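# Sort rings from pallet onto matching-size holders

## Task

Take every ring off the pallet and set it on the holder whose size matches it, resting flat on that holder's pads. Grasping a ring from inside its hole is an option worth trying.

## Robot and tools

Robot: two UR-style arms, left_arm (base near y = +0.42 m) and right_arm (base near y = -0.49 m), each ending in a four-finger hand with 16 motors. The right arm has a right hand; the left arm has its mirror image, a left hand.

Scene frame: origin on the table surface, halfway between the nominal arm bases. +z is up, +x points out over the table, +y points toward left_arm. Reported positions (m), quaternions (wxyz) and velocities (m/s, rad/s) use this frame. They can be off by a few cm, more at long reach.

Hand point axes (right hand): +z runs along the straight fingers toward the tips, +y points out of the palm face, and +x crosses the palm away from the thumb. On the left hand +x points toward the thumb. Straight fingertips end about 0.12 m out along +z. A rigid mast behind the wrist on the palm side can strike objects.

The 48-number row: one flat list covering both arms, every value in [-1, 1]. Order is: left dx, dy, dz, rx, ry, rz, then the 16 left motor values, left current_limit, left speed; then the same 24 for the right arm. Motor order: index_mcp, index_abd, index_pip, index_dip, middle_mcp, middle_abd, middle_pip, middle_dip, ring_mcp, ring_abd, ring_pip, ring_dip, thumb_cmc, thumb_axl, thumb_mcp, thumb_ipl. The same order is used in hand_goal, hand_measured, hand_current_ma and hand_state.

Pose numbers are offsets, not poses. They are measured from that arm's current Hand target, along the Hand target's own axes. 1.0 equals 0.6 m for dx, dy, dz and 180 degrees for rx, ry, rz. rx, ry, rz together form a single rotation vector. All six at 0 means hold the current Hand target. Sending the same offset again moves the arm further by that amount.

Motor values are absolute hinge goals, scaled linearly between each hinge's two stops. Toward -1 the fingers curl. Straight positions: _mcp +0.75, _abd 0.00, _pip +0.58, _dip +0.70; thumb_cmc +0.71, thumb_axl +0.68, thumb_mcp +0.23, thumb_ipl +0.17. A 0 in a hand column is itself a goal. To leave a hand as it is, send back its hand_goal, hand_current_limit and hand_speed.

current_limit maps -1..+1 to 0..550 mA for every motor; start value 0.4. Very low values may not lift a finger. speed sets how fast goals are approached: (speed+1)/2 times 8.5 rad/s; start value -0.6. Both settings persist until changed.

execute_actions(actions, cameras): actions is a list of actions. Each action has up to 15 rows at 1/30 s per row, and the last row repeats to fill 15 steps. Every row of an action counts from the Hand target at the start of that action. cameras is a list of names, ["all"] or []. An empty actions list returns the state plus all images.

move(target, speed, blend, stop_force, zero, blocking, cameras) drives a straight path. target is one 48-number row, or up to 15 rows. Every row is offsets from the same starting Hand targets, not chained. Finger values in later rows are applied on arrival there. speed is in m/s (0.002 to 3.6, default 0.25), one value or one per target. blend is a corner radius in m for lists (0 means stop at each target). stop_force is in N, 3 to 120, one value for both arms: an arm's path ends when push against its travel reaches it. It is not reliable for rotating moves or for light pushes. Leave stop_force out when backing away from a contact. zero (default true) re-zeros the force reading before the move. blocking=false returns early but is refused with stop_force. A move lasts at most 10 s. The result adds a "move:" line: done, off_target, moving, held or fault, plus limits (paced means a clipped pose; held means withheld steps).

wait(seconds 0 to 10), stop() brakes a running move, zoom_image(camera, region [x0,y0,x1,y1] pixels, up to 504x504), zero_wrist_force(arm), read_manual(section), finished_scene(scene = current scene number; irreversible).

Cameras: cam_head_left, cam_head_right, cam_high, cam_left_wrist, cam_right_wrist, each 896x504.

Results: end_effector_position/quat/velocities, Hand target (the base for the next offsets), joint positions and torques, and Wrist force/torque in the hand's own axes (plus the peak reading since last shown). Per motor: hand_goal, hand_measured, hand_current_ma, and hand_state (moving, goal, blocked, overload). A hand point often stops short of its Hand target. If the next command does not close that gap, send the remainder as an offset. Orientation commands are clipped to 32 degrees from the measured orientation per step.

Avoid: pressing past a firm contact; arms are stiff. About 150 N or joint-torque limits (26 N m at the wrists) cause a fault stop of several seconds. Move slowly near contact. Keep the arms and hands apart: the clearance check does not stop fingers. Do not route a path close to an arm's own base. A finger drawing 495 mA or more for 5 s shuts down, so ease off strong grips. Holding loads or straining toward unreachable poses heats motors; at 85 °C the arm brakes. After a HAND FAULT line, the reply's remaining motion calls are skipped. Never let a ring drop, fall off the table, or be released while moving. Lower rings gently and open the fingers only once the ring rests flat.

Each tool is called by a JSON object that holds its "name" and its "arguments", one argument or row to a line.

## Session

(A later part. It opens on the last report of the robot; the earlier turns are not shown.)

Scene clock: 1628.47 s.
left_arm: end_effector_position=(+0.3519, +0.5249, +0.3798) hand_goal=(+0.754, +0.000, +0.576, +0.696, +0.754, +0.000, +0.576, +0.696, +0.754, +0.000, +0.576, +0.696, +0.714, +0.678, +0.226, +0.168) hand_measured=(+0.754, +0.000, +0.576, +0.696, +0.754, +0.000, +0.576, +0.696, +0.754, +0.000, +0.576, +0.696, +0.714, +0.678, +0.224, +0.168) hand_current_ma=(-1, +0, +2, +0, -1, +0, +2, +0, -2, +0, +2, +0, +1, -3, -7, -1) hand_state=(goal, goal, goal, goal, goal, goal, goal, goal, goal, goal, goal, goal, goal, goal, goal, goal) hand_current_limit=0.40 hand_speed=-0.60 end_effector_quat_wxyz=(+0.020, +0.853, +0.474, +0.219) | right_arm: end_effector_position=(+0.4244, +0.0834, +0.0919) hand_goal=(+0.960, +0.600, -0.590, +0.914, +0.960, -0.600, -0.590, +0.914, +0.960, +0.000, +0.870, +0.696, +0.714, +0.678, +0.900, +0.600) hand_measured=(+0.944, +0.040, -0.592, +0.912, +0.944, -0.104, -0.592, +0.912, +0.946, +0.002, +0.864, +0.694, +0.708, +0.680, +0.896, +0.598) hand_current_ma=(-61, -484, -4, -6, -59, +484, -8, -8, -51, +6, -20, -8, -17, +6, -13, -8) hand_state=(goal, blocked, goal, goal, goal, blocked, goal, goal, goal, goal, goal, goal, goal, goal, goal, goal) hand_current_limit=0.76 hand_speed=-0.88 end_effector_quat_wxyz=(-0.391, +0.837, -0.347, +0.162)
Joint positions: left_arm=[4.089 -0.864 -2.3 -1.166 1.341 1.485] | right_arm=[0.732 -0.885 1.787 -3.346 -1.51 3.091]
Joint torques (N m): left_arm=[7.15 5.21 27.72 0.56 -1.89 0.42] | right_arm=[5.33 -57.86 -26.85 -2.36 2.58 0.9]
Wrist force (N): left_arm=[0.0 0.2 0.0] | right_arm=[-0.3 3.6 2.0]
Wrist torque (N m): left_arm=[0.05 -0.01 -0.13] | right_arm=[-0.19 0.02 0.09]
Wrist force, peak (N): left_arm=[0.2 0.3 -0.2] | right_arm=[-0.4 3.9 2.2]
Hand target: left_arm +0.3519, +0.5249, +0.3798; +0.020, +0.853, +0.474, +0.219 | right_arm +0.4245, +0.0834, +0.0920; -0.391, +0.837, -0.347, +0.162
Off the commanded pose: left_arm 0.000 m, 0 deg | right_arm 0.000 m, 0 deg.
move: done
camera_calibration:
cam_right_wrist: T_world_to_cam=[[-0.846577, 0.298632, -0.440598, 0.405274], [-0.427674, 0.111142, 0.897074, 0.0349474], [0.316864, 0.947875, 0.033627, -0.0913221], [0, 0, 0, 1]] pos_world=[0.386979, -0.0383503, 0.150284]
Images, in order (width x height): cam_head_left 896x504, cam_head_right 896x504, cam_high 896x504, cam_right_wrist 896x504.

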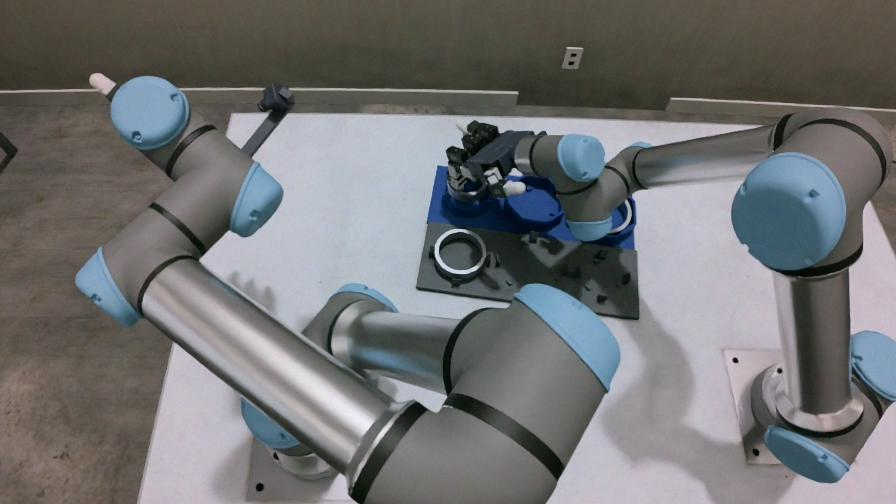

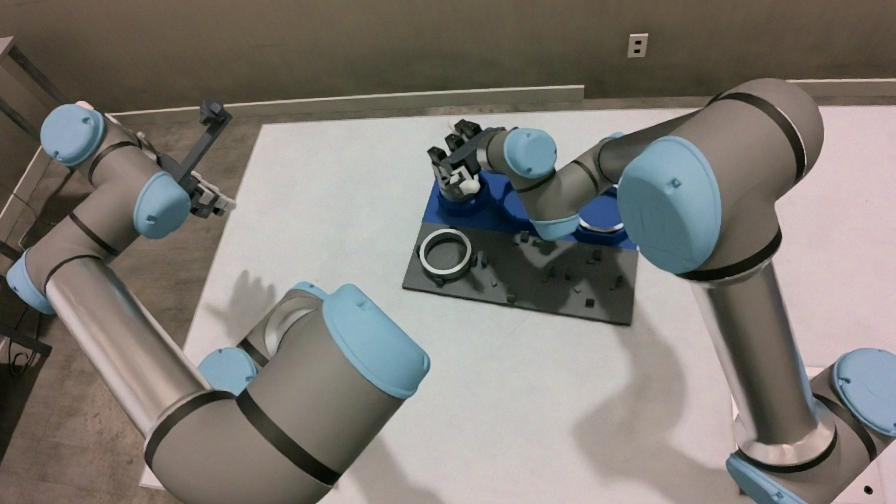

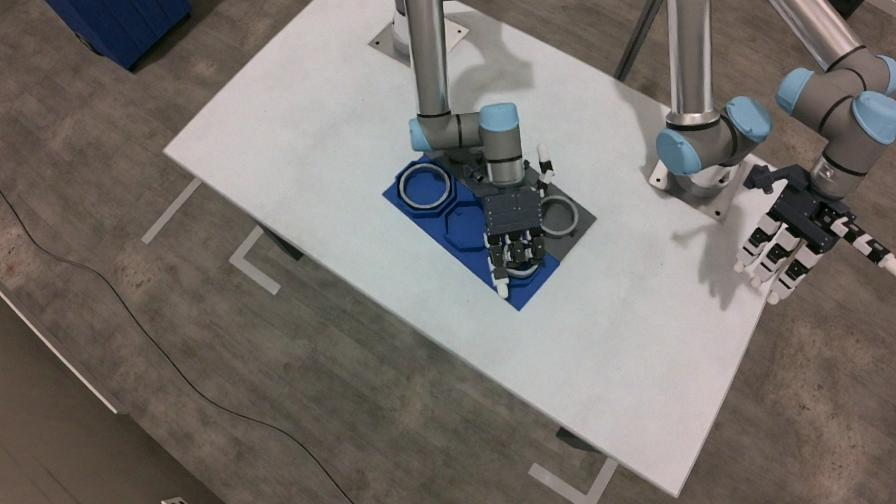

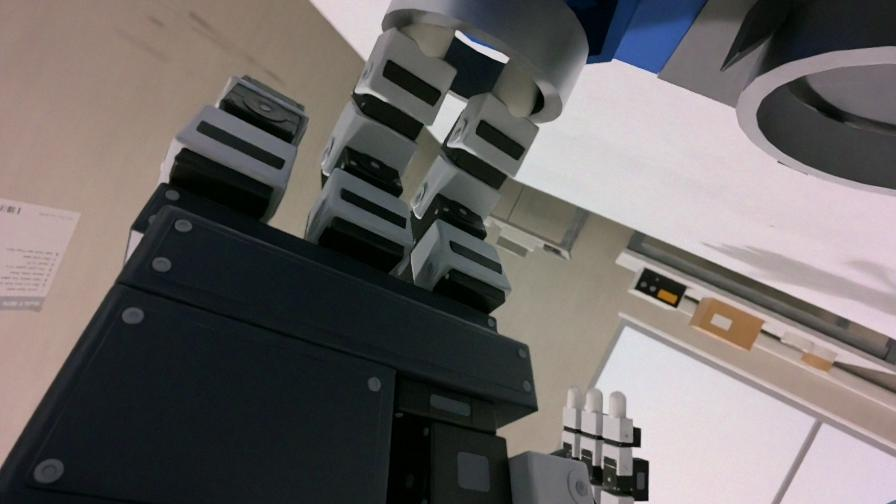

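{"name": "move", "arguments": {
  "target": [
    [0,0,0,0,0,0,0.754,0,0.576,0.696,0.754,0,0.576,0.696,0.754,0,0.576,0.696,0.714,0.678,0.226,0.168,0.4,-0.6,0,-0.0511,-0.0429,0,0,0,0.96,0.6,-0.59,0.914,0.96,-0.6,-0.59,0.914,0.96,0,0.87,0.696,0.714,0.678,0.9,0.6,0.76,-0.88],
    [0,0,0,0,0,0,0.754,0,0.576,0.696,0.754,0,0.576,0.696,0.754,0,0.576,0.696,0.714,0.678,0.226,0.168,0.4,-0.6,0.09,0.3145,-0.4783,0,0,0,0.96,0.6,-0.59,0.914,0.96,-0.6,-0.59,0.914,0.96,0,0.87,0.696,0.714,0.678,0.9,0.6,0.76,-0.88]
  ],
  "speed": 0.12,
  "blend": 0.02,
  "cameras": ["cam_head_left", "cam_head_right", "cam_high", "cam_right_wrist"]
}}

{"name": "zoom_image", "arguments": {
  "camera": "cam_high",
  "region": [430, 80, 550, 200]
}}

{"name": "zoom_image", "arguments": {
  "camera": "cam_right_wrist",
  "region": [330, 0, 650, 180]
}}

Scene clock: 1683.73 s.
left_arm: end_effector_position=(+0.3519, +0.5249, +0.3798) hand_goal=(+0.754, +0.000, +0.576, +0.696, +0.754, +0.000, +0.576, +0.696, +0.754, +0.000, +0.576, +0.696, +0.714, +0.678, +0.226, +0.168) hand_measured=(+0.754, +0.000, +0.576, +0.696, +0.754, +0.000, +0.576, +0.696, +0.754, +0.000, +0.576, +0.696, +0.714, +0.678, +0.224, +0.168) hand_current_ma=(-1, +0, +2, +0, -1, +0, +2, +0, -2, +0, +2, +0, +1, -3, -7, -1) hand_state=(goal, goal, goal, goal, goal, goal, goal, goal, goal, goal, goal, goal, goal, goal, goal, goal) hand_current_limit=0.40 hand_speed=-0.60 end_effector_quat_wxyz=(+0.020, +0.853, +0.474, +0.219) | right_arm: end_effector_position=(+0.2214, -0.1960, +0.1313) hand_goal=(+0.960, +0.600, -0.590, +0.914, +0.960, -0.600, -0.590, +0.914, +0.960, +0.000, +0.870, +0.696, +0.714, +0.678, +0.900, +0.600) hand_measured=(+0.942, +0.040, -0.590, +0.912, +0.944, -0.104, -0.594, +0.912, +0.946, +0.002, +0.864, +0.694, +0.708, +0.680, +0.896, +0.598) hand_current_ma=(-72, -484, -2, -6, -68, +484, -12, -8, -51, +6, -20, -8, -17, +6, -13, -8) hand_state=(goal, blocked, goal, goal, goal, blocked, goal, goal, goal, goal, goal, goal, goal, goal, goal, goal) hand_current_limit=0.76 hand_speed=-0.88 end_effector_quat_wxyz=(-0.391, +0.837, -0.347, +0.162)
Joint positions: left_arm=[4.089 -0.864 -2.3 -1.166 1.341 1.485] | right_arm=[0.375 -1.602 2.773 -3.567 -1.241 2.852]
Joint torques (N m): left_arm=[7.04 5.29 27.74 0.62 -1.77 0.29] | right_arm=[-13.17 -16.45 -5.53 -1.9 3.25 -1.34]
Wrist force (N): left_arm=[0.0 0.3 0.2] | right_arm=[-0.6 3.8 2.2]
Wrist torque (N m): left_arm=[0.05 0.00 -0.14] | right_arm=[-0.17 0.05 0.10]
Wrist force, peak (N): left_arm=[0.1 0.4 -0.2] | right_arm=[-0.5 4.6 2.8]
Hand target: left_arm +0.3519, +0.5249, +0.3798; +0.020, +0.853, +0.474, +0.219 | right_arm +0.2214, -0.1961, +0.1313; -0.391, +0.837, -0.347, +0.162
Off the commanded pose: left_arm 0.000 m, 0 deg | right_arm 0.000 m, 0 deg.
move: done
camera_calibration:
cam_right_wrist: T_world_to_cam=[[-0.846509, 0.298615, -0.440741, 0.334211], [-0.427808, 0.111191, 0.897004, -0.0560075], [0.316865, 0.947874, 0.0336258, 0.236611], [0, 0, 0, 1]] pos_world=[0.183978, -0.31785, 0.189583]
Images, in order (width x height): cam_head_left 896x504, cam_head_right 896x504, cam_high 896x504, cam_right_wrist 896x504.

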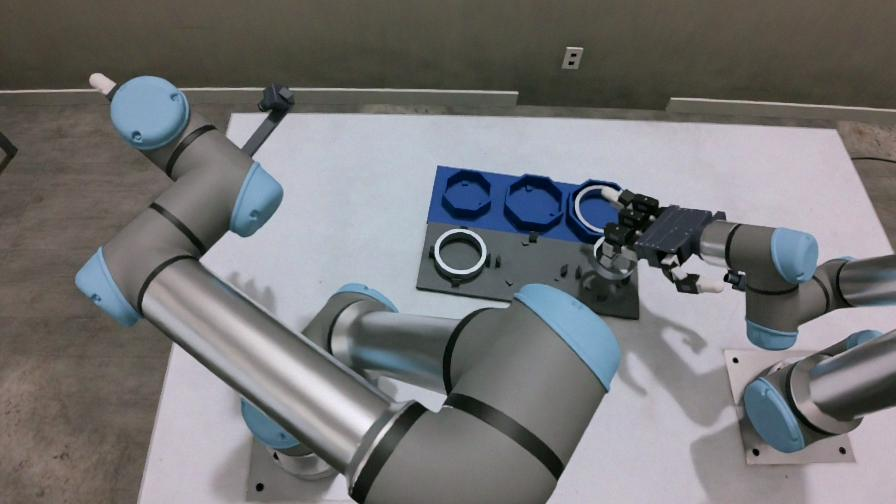

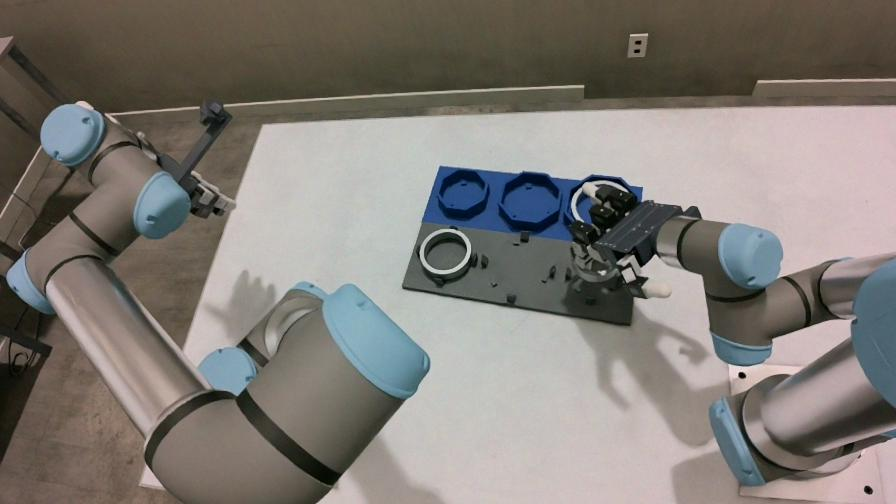

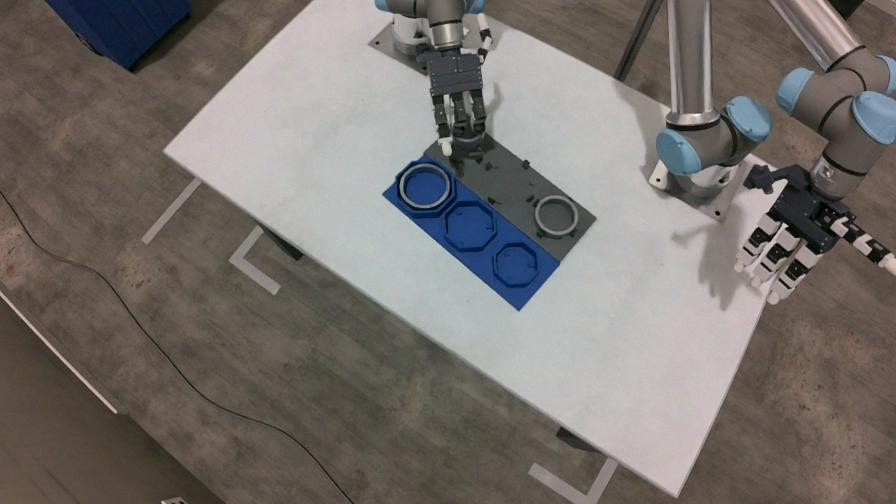

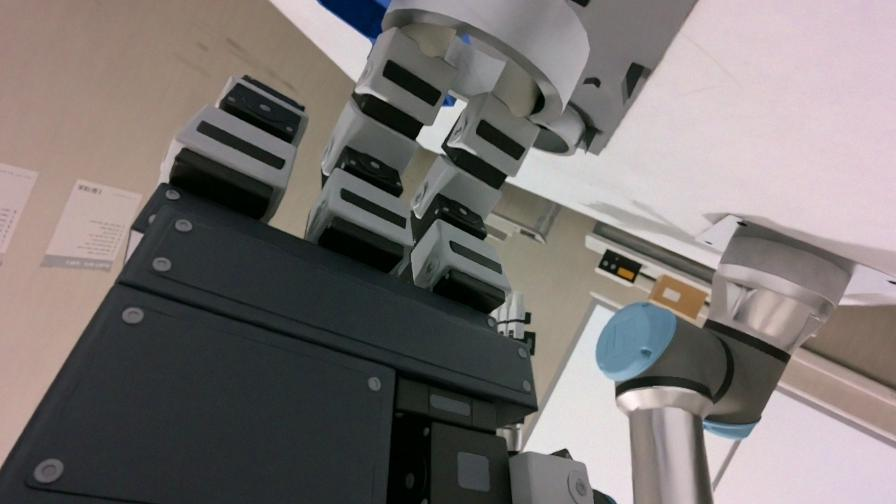

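Scaled by 4.200 from the camera's 896x504 image, which has a finer 1280x720 frame.

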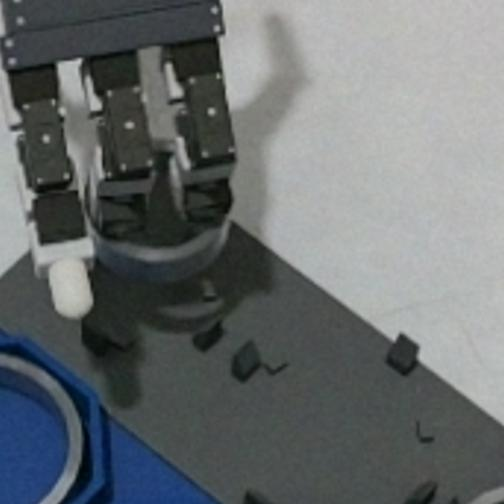

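Scaled by 1.575 from the camera's 896x504 image, which has a finer 1280x720 frame.

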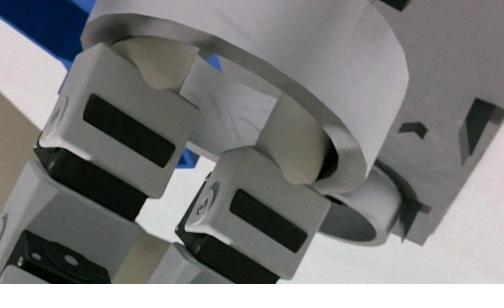

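{"name": "move", "arguments": {
  "target": [0,0,0,0,0,0,0.754,0,0.576,0.696,0.754,0,0.576,0.696,0.754,0,0.576,0.696,0.714,0.678,0.226,0.168,0.4,-0.6,0,0.0715,0.06,0,0,0,0.96,0.6,-0.59,0.914,0.96,-0.6,-0.59,0.914,0.96,0,0.87,0.696,0.714,0.678,0.9,0.6,0.76,-0.88],
  "speed": 0.08,
  "cameras": ["cam_head_left", "cam_high", "cam_right_wrist"]
}}

{"name": "zoom_image", "arguments": {
  "camera": "cam_high",
  "region": [430, 90, 550, 190]
}}

{"name": "zoom_image", "arguments": {
  "camera": "cam_head_left",
  "region": [560, 190, 680, 330]
}}

{"name": "zoom_image", "arguments": {
  "camera": "cam_right_wrist",
  "region": [330, 0, 650, 180]
}}

Scene clock: 1704.07 s.
left_arm: end_effector_position=(+0.3519, +0.5249, +0.3798) hand_goal=(+0.754, +0.000, +0.576, +0.696, +0.754, +0.000, +0.576, +0.696, +0.754, +0.000, +0.576, +0.696, +0.714, +0.678, +0.226, +0.168) hand_measured=(+0.754, +0.000, +0.576, +0.696, +0.754, +0.000, +0.576, +0.696, +0.754, +0.000, +0.576, +0.696, +0.714, +0.678, +0.224, +0.168) hand_current_ma=(-1, +0, +2, +0, -1, +0, +2, +0, -2, +0, +2, +0, +1, -3, -7, -1) hand_state=(goal, goal, goal, goal, goal, goal, goal, goal, goal, goal, goal, goal, goal, goal, goal, goal) hand_current_limit=0.40 hand_speed=-0.60 end_effector_quat_wxyz=(+0.020, +0.853, +0.474, +0.219) | right_arm: end_effector_position=(+0.2215, -0.1960, +0.0753) hand_goal=(+0.960, +0.600, -0.590, +0.914, +0.960, -0.600, -0.590, +0.914, +0.960, +0.000, +0.870, +0.696, +0.714, +0.678, +0.900, +0.600) hand_measured=(+0.942, +0.040, -0.590, +0.912, +0.944, -0.104, -0.594, +0.912, +0.946, +0.002, +0.864, +0.694, +0.708, +0.680, +0.896, +0.598) hand_current_ma=(-72, -484, -2, -6, -68, +484, -12, -8, -51, +6, -20, -8, -17, +6, -13, -8) hand_state=(goal, blocked, goal, goal, goal, blocked, goal, goal, goal, goal, goal, goal, goal, goal, goal, goal) hand_current_limit=0.76 hand_speed=-0.88 end_effector_quat_wxyz=(-0.391, +0.837, -0.347, +0.162)
Joint positions: left_arm=[4.089 -0.864 -2.3 -1.166 1.341 1.485] | right_arm=[0.376 -1.225 2.807 -3.979 -1.241 2.852]
Joint torques (N m): left_arm=[7.27 5.42 27.6 0.68 -1.71 0.29] | right_arm=[-12.3 -11.31 4.12 -5.89 2.98 1.47]
Wrist force (N): left_arm=[0.1 0.0 0.0] | right_arm=[-0.8 3.7 2.3]
Wrist torque (N m): left_arm=[0.02 -0.02 -0.12] | right_arm=[-0.21 0.09 -0.08]
Wrist force, peak (N): left_arm=[0.0 0.3 -0.3] | right_arm=[-0.6 4.4 3.0]
Hand target: left_arm +0.3519, +0.5249, +0.3798; +0.020, +0.853, +0.474, +0.219 | right_arm +0.2215, -0.1960, +0.0753; -0.391, +0.837, -0.347, +0.162
Off the commanded pose: left_arm 0.000 m, 0 deg | right_arm 0.000 m, 0 deg.
move: done
camera_calibration:
cam_right_wrist: T_world_to_cam=[[-0.846604, 0.298507, -0.44063, 0.309469], [-0.427684, 0.111196, 0.897063, -0.00581565], [0.316776, 0.947908, 0.0335281, 0.238439], [0, 0, 0, 1]] pos_world=[0.183979, -0.31775, 0.133584]
Images, in order (width x height): cam_head_left 896x504, cam_high 896x504, cam_right_wrist 896x504.

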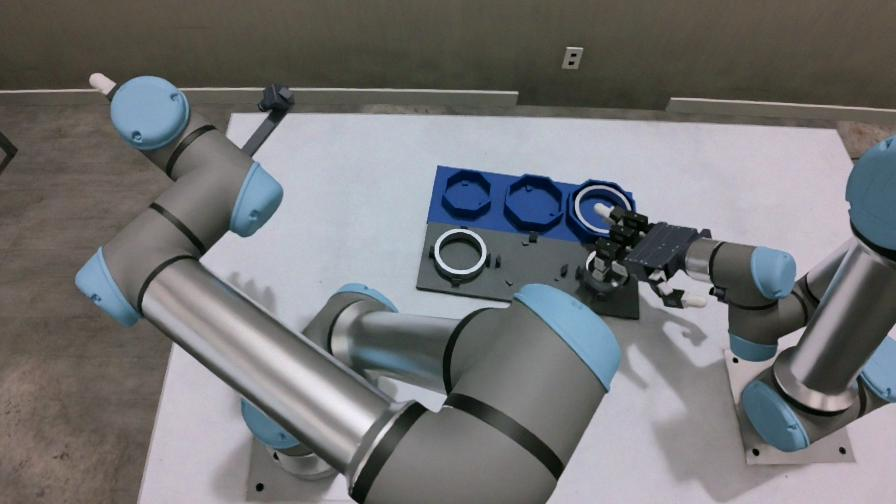

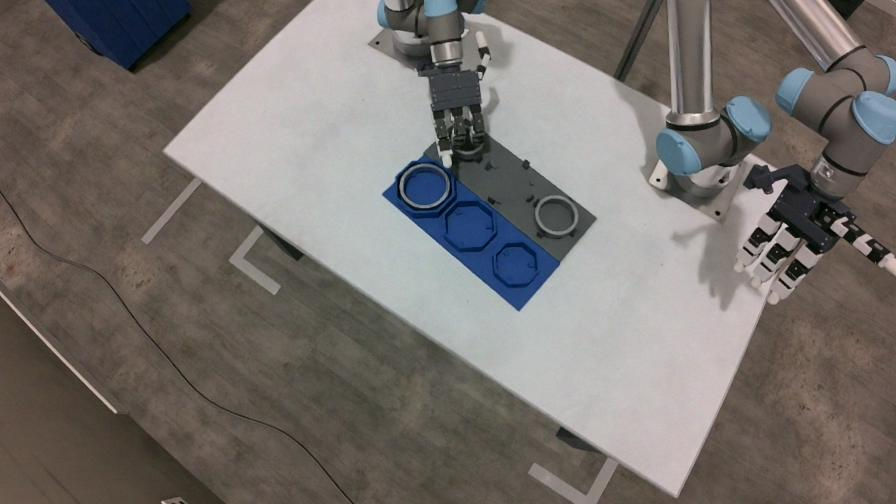

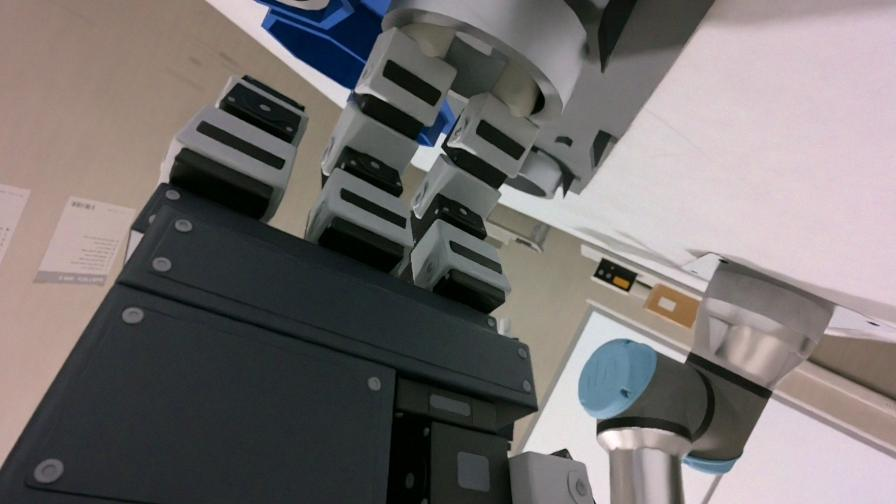

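Scaled by 4.200 from the camera's 896x504 image, which has a finer 1280x720 frame.

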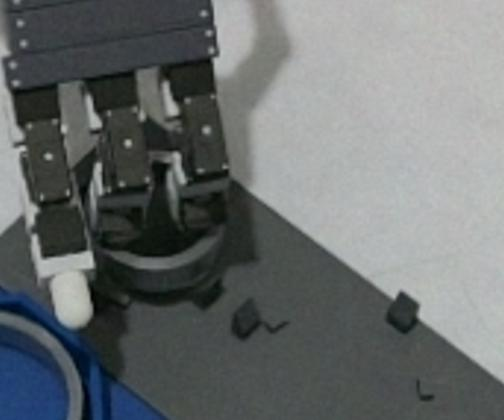

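Scaled by 3.600 from the camera's 896x504 image, which has a finer 1280x720 frame.

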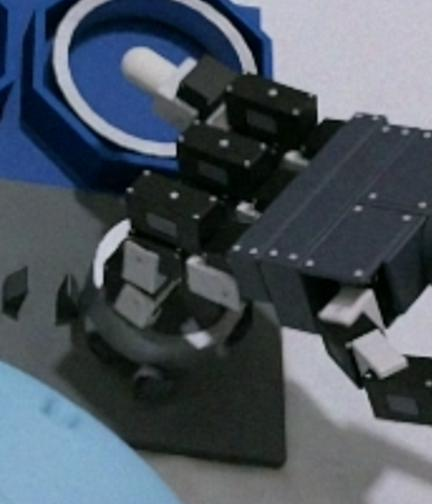

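Scaled by 1.575 from the camera's 896x504 image, which has a finer 1280x720 frame.

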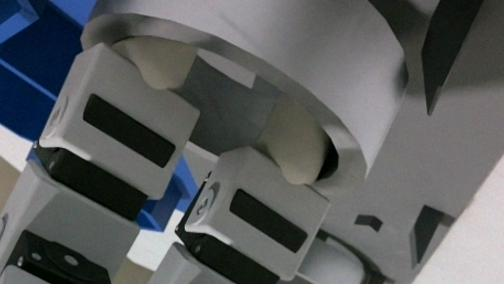

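{"name": "move", "arguments": {
  "target": [0,0,0,0,0,0,0.754,0,0.576,0.696,0.754,0,0.576,0.696,0.754,0,0.576,0.696,0.714,0.678,0.226,0.168,0.4,-0.6,0,0.0332,0.0279,0,0,0,0.96,0.6,-0.59,0.914,0.96,-0.6,-0.59,0.914,0.96,0,0.87,0.696,0.714,0.678,0.9,0.6,0.76,-0.88],
  "speed": 0.015,
  "stop_force": 4,
  "cameras": ["cam_head_left", "cam_high", "cam_right_wrist"]
}}

{"name": "zoom_image", "arguments": {
  "camera": "cam_high",
  "region": [430, 90, 550, 190]
}}

{"name": "zoom_image", "arguments": {
  "camera": "cam_head_left",
  "region": [560, 190, 680, 330]
}}

{"name": "zoom_image", "arguments": {
  "camera": "cam_right_wrist",
  "region": [330, 0, 650, 180]
}}

Scene clock: 1712.93 s.
left_arm: end_effector_position=(+0.3519, +0.5249, +0.3798) hand_goal=(+0.754, +0.000, +0.576, +0.696, +0.754, +0.000, +0.576, +0.696, +0.754, +0.000, +0.576, +0.696, +0.714, +0.678, +0.226, +0.168) hand_measured=(+0.754, +0.000, +0.576, +0.696, +0.754, +0.000, +0.576, +0.696, +0.754, +0.000, +0.576, +0.696, +0.714, +0.678, +0.224, +0.168) hand_current_ma=(-1, +0, +2, +0, -1, +0, +2, +0, -2, +0, +2, +0, +1, -3, -7, -1) hand_state=(goal, goal, goal, goal, goal, goal, goal, goal, goal, goal, goal, goal, goal, goal, goal, goal) hand_current_limit=0.40 hand_speed=-0.60 end_effector_quat_wxyz=(+0.020, +0.853, +0.474, +0.219) | right_arm: end_effector_position=(+0.2214, -0.1960, +0.0618) hand_goal=(+0.960, +0.600, -0.590, +0.914, +0.960, -0.600, -0.590, +0.914, +0.960, +0.000, +0.870, +0.696, +0.714, +0.678, +0.900, +0.600) hand_measured=(+0.946, +0.040, -0.592, +0.912, +0.944, -0.114, -0.594, +0.912, +0.946, +0.002, +0.864, +0.694, +0.708, +0.680, +0.896, +0.598) hand_current_ma=(-53, -484, -9, -9, -60, +484, -15, -8, -51, +6, -20, -8, -17, +6, -13, -8) hand_state=(goal, blocked, goal, goal, goal, blocked, goal, goal, goal, goal, goal, goal, goal, goal, goal, goal) hand_current_limit=0.76 hand_speed=-0.88 end_effector_quat_wxyz=(-0.391, +0.837, -0.347, +0.162)
Joint positions: left_arm=[4.089 -0.864 -2.3 -1.166 1.341 1.485] | right_arm=[0.376 -1.129 2.808 -4.075 -1.241 2.852]
Joint torques (N m): left_arm=[6.76 5.71 27.04 0.67 -1.83 0.18] | right_arm=[5.06 -29.7 7.48 -1.68 3.59 -1.23]
Wrist force (N): left_arm=[0.0 0.2 -0.1] | right_arm=[0.9 2.5 2.4]
Wrist torque (N m): left_arm=[0.05 -0.01 -0.13] | right_arm=[-0.18 0.16 -0.02]
Wrist force, peak (N): left_arm=[0.2 0.3 -0.3] | right_arm=[-0.7 3.9 2.4]
Hand target: left_arm +0.3519, +0.5249, +0.3798; +0.020, +0.853, +0.474, +0.219 | right_arm +0.2215, -0.1960, +0.0618; -0.391, +0.837, -0.347, +0.162 (not the last commanded pose)
Off the commanded pose: left_arm 0.000 m, 0 deg | right_arm 0.013 m, 0 deg.
move: contact (right_arm)
camera_calibration:
cam_right_wrist: T_world_to_cam=[[-0.846685, 0.298479, -0.440493, 0.303639], [-0.427456, 0.111444, 0.897141, 0.00627414], [0.316868, 0.947887, 0.0332284, 0.238868], [0, 0, 0, 1]] pos_world=[0.184079, -0.31775, 0.120185]
Images, in order (width x height): cam_head_left 896x504, cam_high 896x504, cam_right_wrist 896x504.

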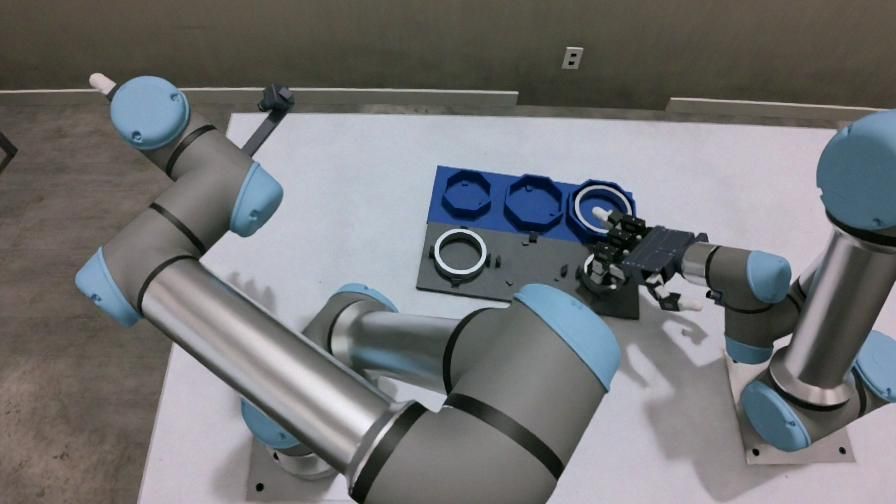

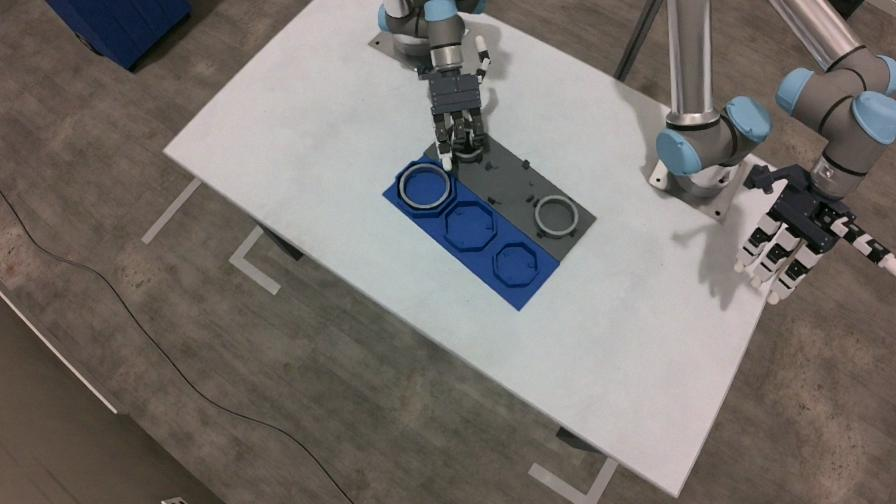

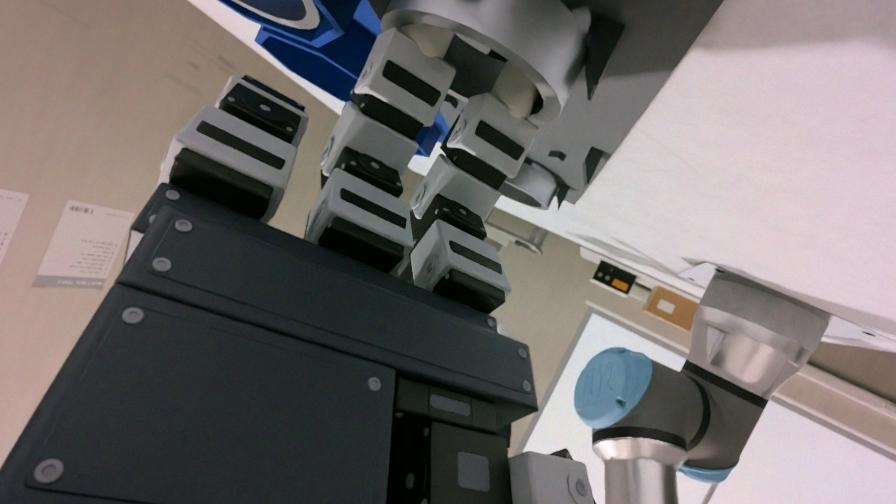

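Scaled by 4.200 from the camera's 896x504 image, which has a finer 1280x720 frame.

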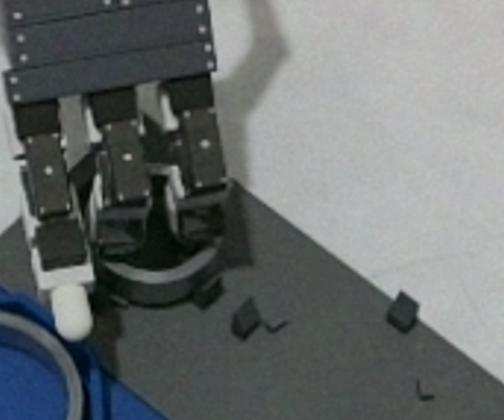

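Scaled by 3.600 from the camera's 896x504 image, which has a finer 1280x720 frame.

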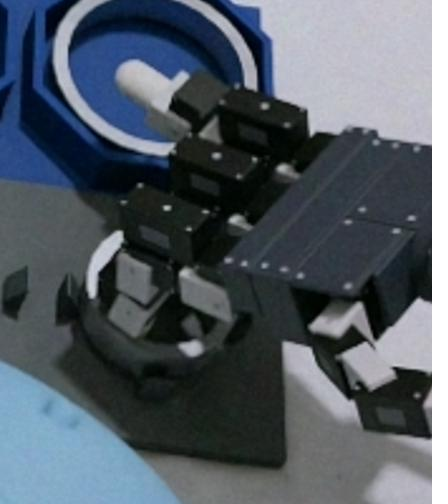

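Scaled by 1.575 from the camera's 896x504 image, which has a finer 1280x720 frame.

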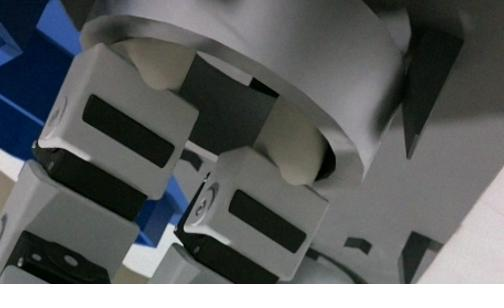

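{"name": "move", "arguments": {
  "target": [0,0,0,0,0,0,0.754,0,0.576,0.696,0.754,0,0.576,0.696,0.754,0,0.576,0.696,0.714,0.678,0.226,0.168,0.4,-0.6,0.0047,-0.0053,-0.0014,0,0,0,0.96,0.6,-0.59,0.914,0.96,-0.6,-0.59,0.914,0.96,0,0.87,0.696,0.714,0.678,0.9,0.6,0.76,-0.88],
  "speed": 0.02
}}

{"name": "move", "arguments": {
  "target": [0,0,0,0,0,0,0.754,0,0.576,0.696,0.754,0,0.576,0.696,0.754,0,0.576,0.696,0.714,0.678,0.226,0.168,0.4,-0.6,0,0.0191,0.0161,0,0,0,0.96,0.6,-0.59,0.914,0.96,-0.6,-0.59,0.914,0.96,0,0.87,0.696,0.714,0.678,0.9,0.6,0.76,-0.88],
  "speed": 0.015,
  "stop_force": 4,
  "cameras": ["cam_head_left", "cam_right_wrist"]
}}

{"name": "zoom_image", "arguments": {
  "camera": "cam_head_left",
  "region": [560, 190, 680, 330]
}}

{"name": "zoom_image", "arguments": {
  "camera": "cam_right_wrist",
  "region": [330, 0, 650, 180]
}}

Scene clock: 1730.57 s.
left_arm: end_effector_position=(+0.3519, +0.5249, +0.3798) hand_goal=(+0.754, +0.000, +0.576, +0.696, +0.754, +0.000, +0.576, +0.696, +0.754, +0.000, +0.576, +0.696, +0.714, +0.678, +0.226, +0.168) hand_measured=(+0.754, +0.000, +0.576, +0.696, +0.754, +0.000, +0.576, +0.696, +0.754, +0.000, +0.576, +0.696, +0.714, +0.678, +0.224, +0.168) hand_current_ma=(-1, +0, +2, +0, -1, +0, +2, +0, -2, +0, +2, +0, +1, -3, -7, -1) hand_state=(goal, goal, goal, goal, goal, goal, goal, goal, goal, goal, goal, goal, goal, goal, goal, goal) hand_current_limit=0.40 hand_speed=-0.60 end_effector_quat_wxyz=(+0.020, +0.853, +0.474, +0.219) | right_arm: end_effector_position=(+0.2244, -0.1970, +0.0648) hand_goal=(+0.960, +0.600, -0.590, +0.914, +0.960, -0.600, -0.590, +0.914, +0.960, +0.000, +0.870, +0.696, +0.714, +0.678, +0.900, +0.600) hand_measured=(+0.944, +0.040, -0.592, +0.912, +0.944, -0.114, -0.594, +0.912, +0.946, +0.002, +0.864, +0.694, +0.708, +0.680, +0.896, +0.598) hand_current_ma=(-64, -484, -7, -9, -59, +484, -16, -9, -51, +6, -20, -8, -17, +6, -13, -8) hand_state=(goal, blocked, goal, goal, goal, blocked, goal, goal, goal, goal, goal, goal, goal, goal, goal, goal) hand_current_limit=0.76 hand_speed=-0.88 end_effector_quat_wxyz=(-0.391, +0.837, -0.347, +0.162)
Joint positions: left_arm=[4.089 -0.864 -2.3 -1.166 1.341 1.485] | right_arm=[0.366 -1.152 2.805 -4.048 -1.234 2.845]
Joint torques (N m): left_arm=[6.44 5.59 27.7 0.66 -1.66 0.17] | right_arm=[-11.69 -32.24 -10.35 -2.2 3.11 -1.54]
Wrist force (N): left_arm=[0.0 0.2 -0.2] | right_arm=[-0.8 3.6 2.3]
Wrist torque (N m): left_arm=[0.06 -0.01 -0.13] | right_arm=[-0.22 0.09 0.08]
Wrist force, peak (N): left_arm=[-0.1 0.4 0.0] | right_arm=[-0.8 3.7 2.5]
Hand target: left_arm +0.3519, +0.5249, +0.3798; +0.020, +0.853, +0.474, +0.219 | right_arm +0.2244, -0.1970, +0.0648; -0.391, +0.837, -0.347, +0.162
Off the commanded pose: left_arm 0.000 m, 0 deg | right_arm 0.000 m, 0 deg.
move: done

Scene clock: 1732.33 s.
left_arm: end_effector_position=(+0.3519, +0.5249, +0.3798) hand_goal=(+0.754, +0.000, +0.576, +0.696, +0.754, +0.000, +0.576, +0.696, +0.754, +0.000, +0.576, +0.696, +0.714, +0.678, +0.226, +0.168) hand_measured=(+0.754, +0.000, +0.576, +0.696, +0.754, +0.000, +0.576, +0.696, +0.754, +0.000, +0.576, +0.696, +0.714, +0.678, +0.224, +0.168) hand_current_ma=(-1, +0, +2, +0, -1, +0, +2, +0, -2, +0, +2, +0, +1, -3, -7, -1) hand_state=(goal, goal, goal, goal, goal, goal, goal, goal, goal, goal, goal, goal, goal, goal, goal, goal) hand_current_limit=0.40 hand_speed=-0.60 end_effector_quat_wxyz=(+0.020, +0.853, +0.474, +0.219) | right_arm: end_effector_position=(+0.2245, -0.1970, +0.0558) hand_goal=(+0.960, +0.600, -0.590, +0.914, +0.960, -0.600, -0.590, +0.914, +0.960, +0.000, +0.870, +0.696, +0.714, +0.678, +0.900, +0.600) hand_measured=(+0.944, +0.040, -0.596, +0.912, +0.944, -0.114, -0.596, +0.912, +0.946, +0.002, +0.864, +0.694, +0.708, +0.680, +0.896, +0.598) hand_current_ma=(-61, -484, -17, -9, -62, +484, -19, -9, -52, +6, -20, -8, -17, +6, -13, -8) hand_state=(goal, blocked, goal, goal, goal, blocked, goal, goal, goal, goal, goal, goal, goal, goal, goal, goal) hand_current_limit=0.76 hand_speed=-0.88 end_effector_quat_wxyz=(-0.391, +0.837, -0.347, +0.162)
Joint positions: left_arm=[4.089 -0.864 -2.3 -1.166 1.341 1.485] | right_arm=[0.366 -1.089 2.804 -4.109 -1.235 2.845]
Joint torques (N m): left_arm=[7.16 5.07 27.12 0.56 -1.79 0.14] | right_arm=[-4.85 -30.03 7.5 -2 1.09 -0.53]
Wrist force (N): left_arm=[0.1 0.3 0.0] | right_arm=[-0.7 3.7 2.0]
Wrist torque (N m): left_arm=[0.06 -0.02 -0.12] | right_arm=[-0.15 0.07 0.11]
Wrist force, peak (N): left_arm=[0.0 0.5 0.0] | right_arm=[-0.6 3.8 2.5]
Hand target: left_arm +0.3519, +0.5249, +0.3798; +0.020, +0.853, +0.474, +0.219 | right_arm +0.2245, -0.1970, +0.0558; -0.391, +0.837, -0.347, +0.162 (not the last commanded pose)
Off the commanded pose: left_arm 0.000 m, 0 deg | right_arm 0.006 m, 0 deg.
move: contact (right_arm)
camera_calibration:
cam_right_wrist: T_world_to_cam=[[-0.84681, 0.298376, -0.440323, 0.303807], [-0.427206, 0.11164, 0.897235, 0.0130547], [0.316871, 0.947897, 0.0329302, 0.239101], [0, 0, 0, 1]] pos_world=[0.18708, -0.318749, 0.114186]
Images, in order (width x height): cam_head_left 896x504, cam_right_wrist 896x504.

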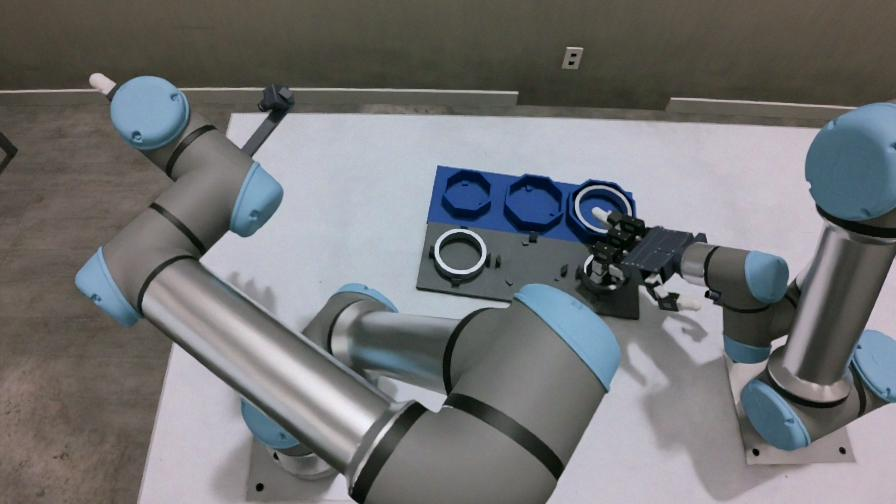

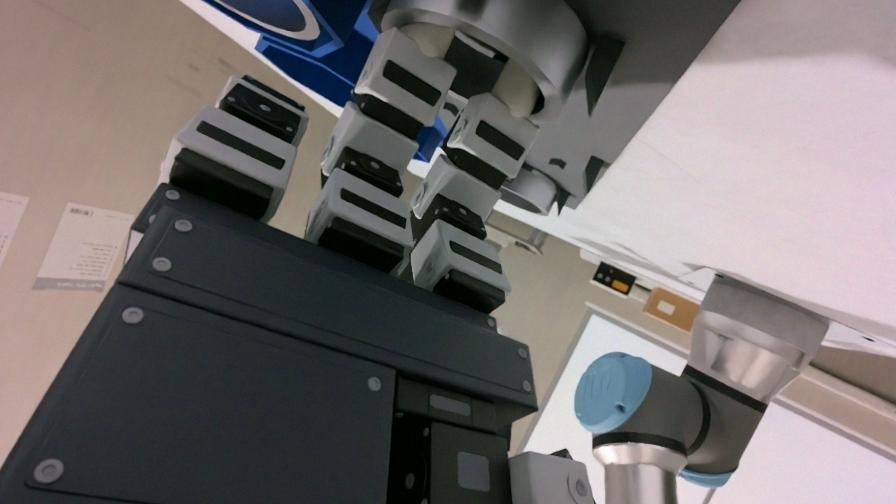

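Scaled by 3.600 from the camera's 896x504 image, which has a finer 1280x720 frame.

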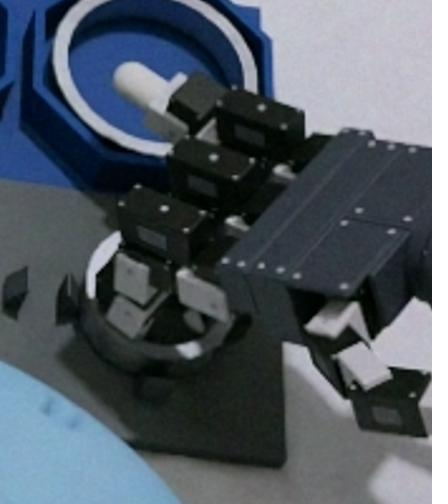

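Scaled by 1.575 from the camera's 896x504 image, which has a finer 1280x720 frame.

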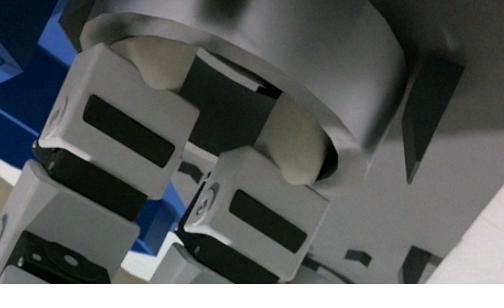

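{"name": "move", "arguments": {
  "target": [0,0,0,0,0,0,0.754,0,0.576,0.696,0.754,0,0.576,0.696,0.754,0,0.576,0.696,0.714,0.678,0.226,0.168,0.4,-0.6,0,0.0102,0.0086,0,0,0,0.96,0.6,-0.59,0.914,0.96,-0.6,-0.59,0.914,0.96,0,0.87,0.696,0.714,0.678,0.9,0.6,0.76,-0.88],
  "speed": 0.01,
  "stop_force": 6,
  "cameras": ["cam_head_left", "cam_right_wrist"]
}}

{"name": "zoom_image", "arguments": {
  "camera": "cam_right_wrist",
  "region": [330, 0, 650, 180]
}}

Scene clock: 1738.30 s.
left_arm: end_effector_position=(+0.3519, +0.5249, +0.3798) hand_goal=(+0.754, +0.000, +0.576, +0.696, +0.754, +0.000, +0.576, +0.696, +0.754, +0.000, +0.576, +0.696, +0.714, +0.678, +0.226, +0.168) hand_measured=(+0.754, +0.000, +0.576, +0.696, +0.754, +0.000, +0.576, +0.696, +0.754, +0.000, +0.576, +0.696, +0.714, +0.678, +0.224, +0.168) hand_current_ma=(-1, +0, +2, +0, -1, +0, +2, +0, -2, +0, +2, +0, +1, -3, -7, -1) hand_state=(goal, goal, goal, goal, goal, goal, goal, goal, goal, goal, goal, goal, goal, goal, goal, goal) hand_current_limit=0.40 hand_speed=-0.60 end_effector_quat_wxyz=(+0.020, +0.853, +0.474, +0.219) | right_arm: end_effector_position=(+0.2244, -0.1970, +0.0551) hand_goal=(+0.960, +0.600, -0.590, +0.914, +0.960, -0.600, -0.590, +0.914, +0.960, +0.000, +0.870, +0.696, +0.714, +0.678, +0.900, +0.600) hand_measured=(+0.952, +0.040, -0.606, +0.910, +0.948, -0.114, -0.600, +0.910, +0.946, +0.002, +0.864, +0.694, +0.708, +0.680, +0.896, +0.598) hand_current_ma=(-27, -484, -59, -11, -50, +484, -35, -11, -52, +6, -20, -8, -17, +6, -13, -8) hand_state=(goal, blocked, goal, goal, goal, blocked, goal, goal, goal, goal, goal, goal, goal, goal, goal, goal) hand_current_limit=0.76 hand_speed=-0.88 end_effector_quat_wxyz=(-0.391, +0.837, -0.347, +0.162)
Joint positions: left_arm=[4.089 -0.864 -2.3 -1.166 1.341 1.485] | right_arm=[0.366 -1.084 2.804 -4.114 -1.234 2.845]
Joint torques (N m): left_arm=[6.62 5.69 27.3 0.68 -1.73 0.12] | right_arm=[-9.97 -29.35 6.2 -1.67 2.13 -0.2]
Wrist force (N): left_arm=[0.1 0.2 0.0] | right_arm=[-0.9 1.8 0.7]
Wrist torque (N m): left_arm=[0.05 -0.01 -0.12] | right_arm=[-0.08 -0.03 0.15]
Wrist force, peak (N): left_arm=[0.0 0.3 -0.3] | right_arm=[-0.3 -2.4 -4.3]
Hand target: left_arm +0.3519, +0.5249, +0.3798; +0.020, +0.853, +0.474, +0.219 | right_arm +0.2244, -0.1970, +0.0551; -0.391, +0.837, -0.347, +0.162 (not the last commanded pose)
Off the commanded pose: left_arm 0.000 m, 0 deg | right_arm 0.007 m, 0 deg.
move: contact (right_arm)
camera_calibration:
cam_right_wrist: T_world_to_cam=[[-0.846879, 0.298349, -0.440208, 0.30349], [-0.427069, 0.111685, 0.897295, 0.0136644], [0.316872, 0.9479, 0.0328313, 0.239136], [0, 0, 0, 1]] pos_world=[0.18708, -0.318749, 0.113487]
Images, in order (width x height): cam_head_left 896x504, cam_right_wrist 896x504.

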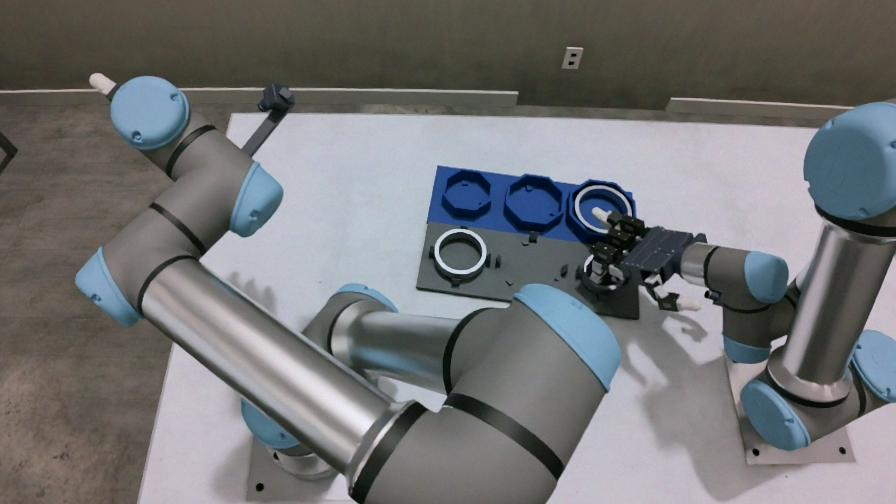

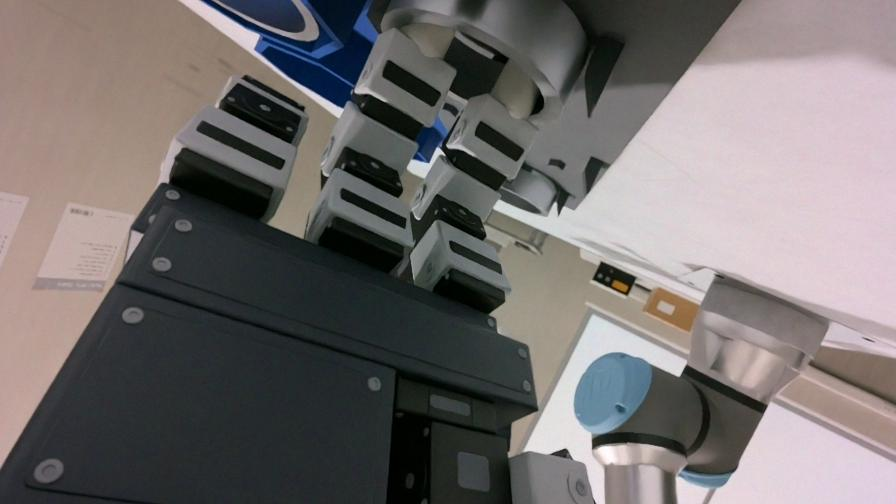

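Scaled by 1.575 from the camera's 896x504 image, which has a finer 1280x720 frame.

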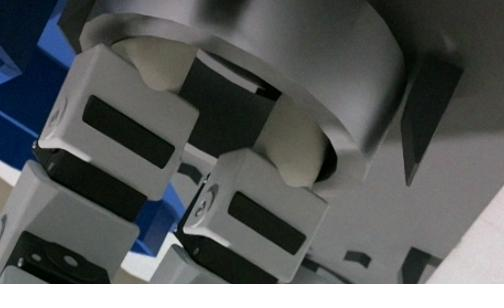

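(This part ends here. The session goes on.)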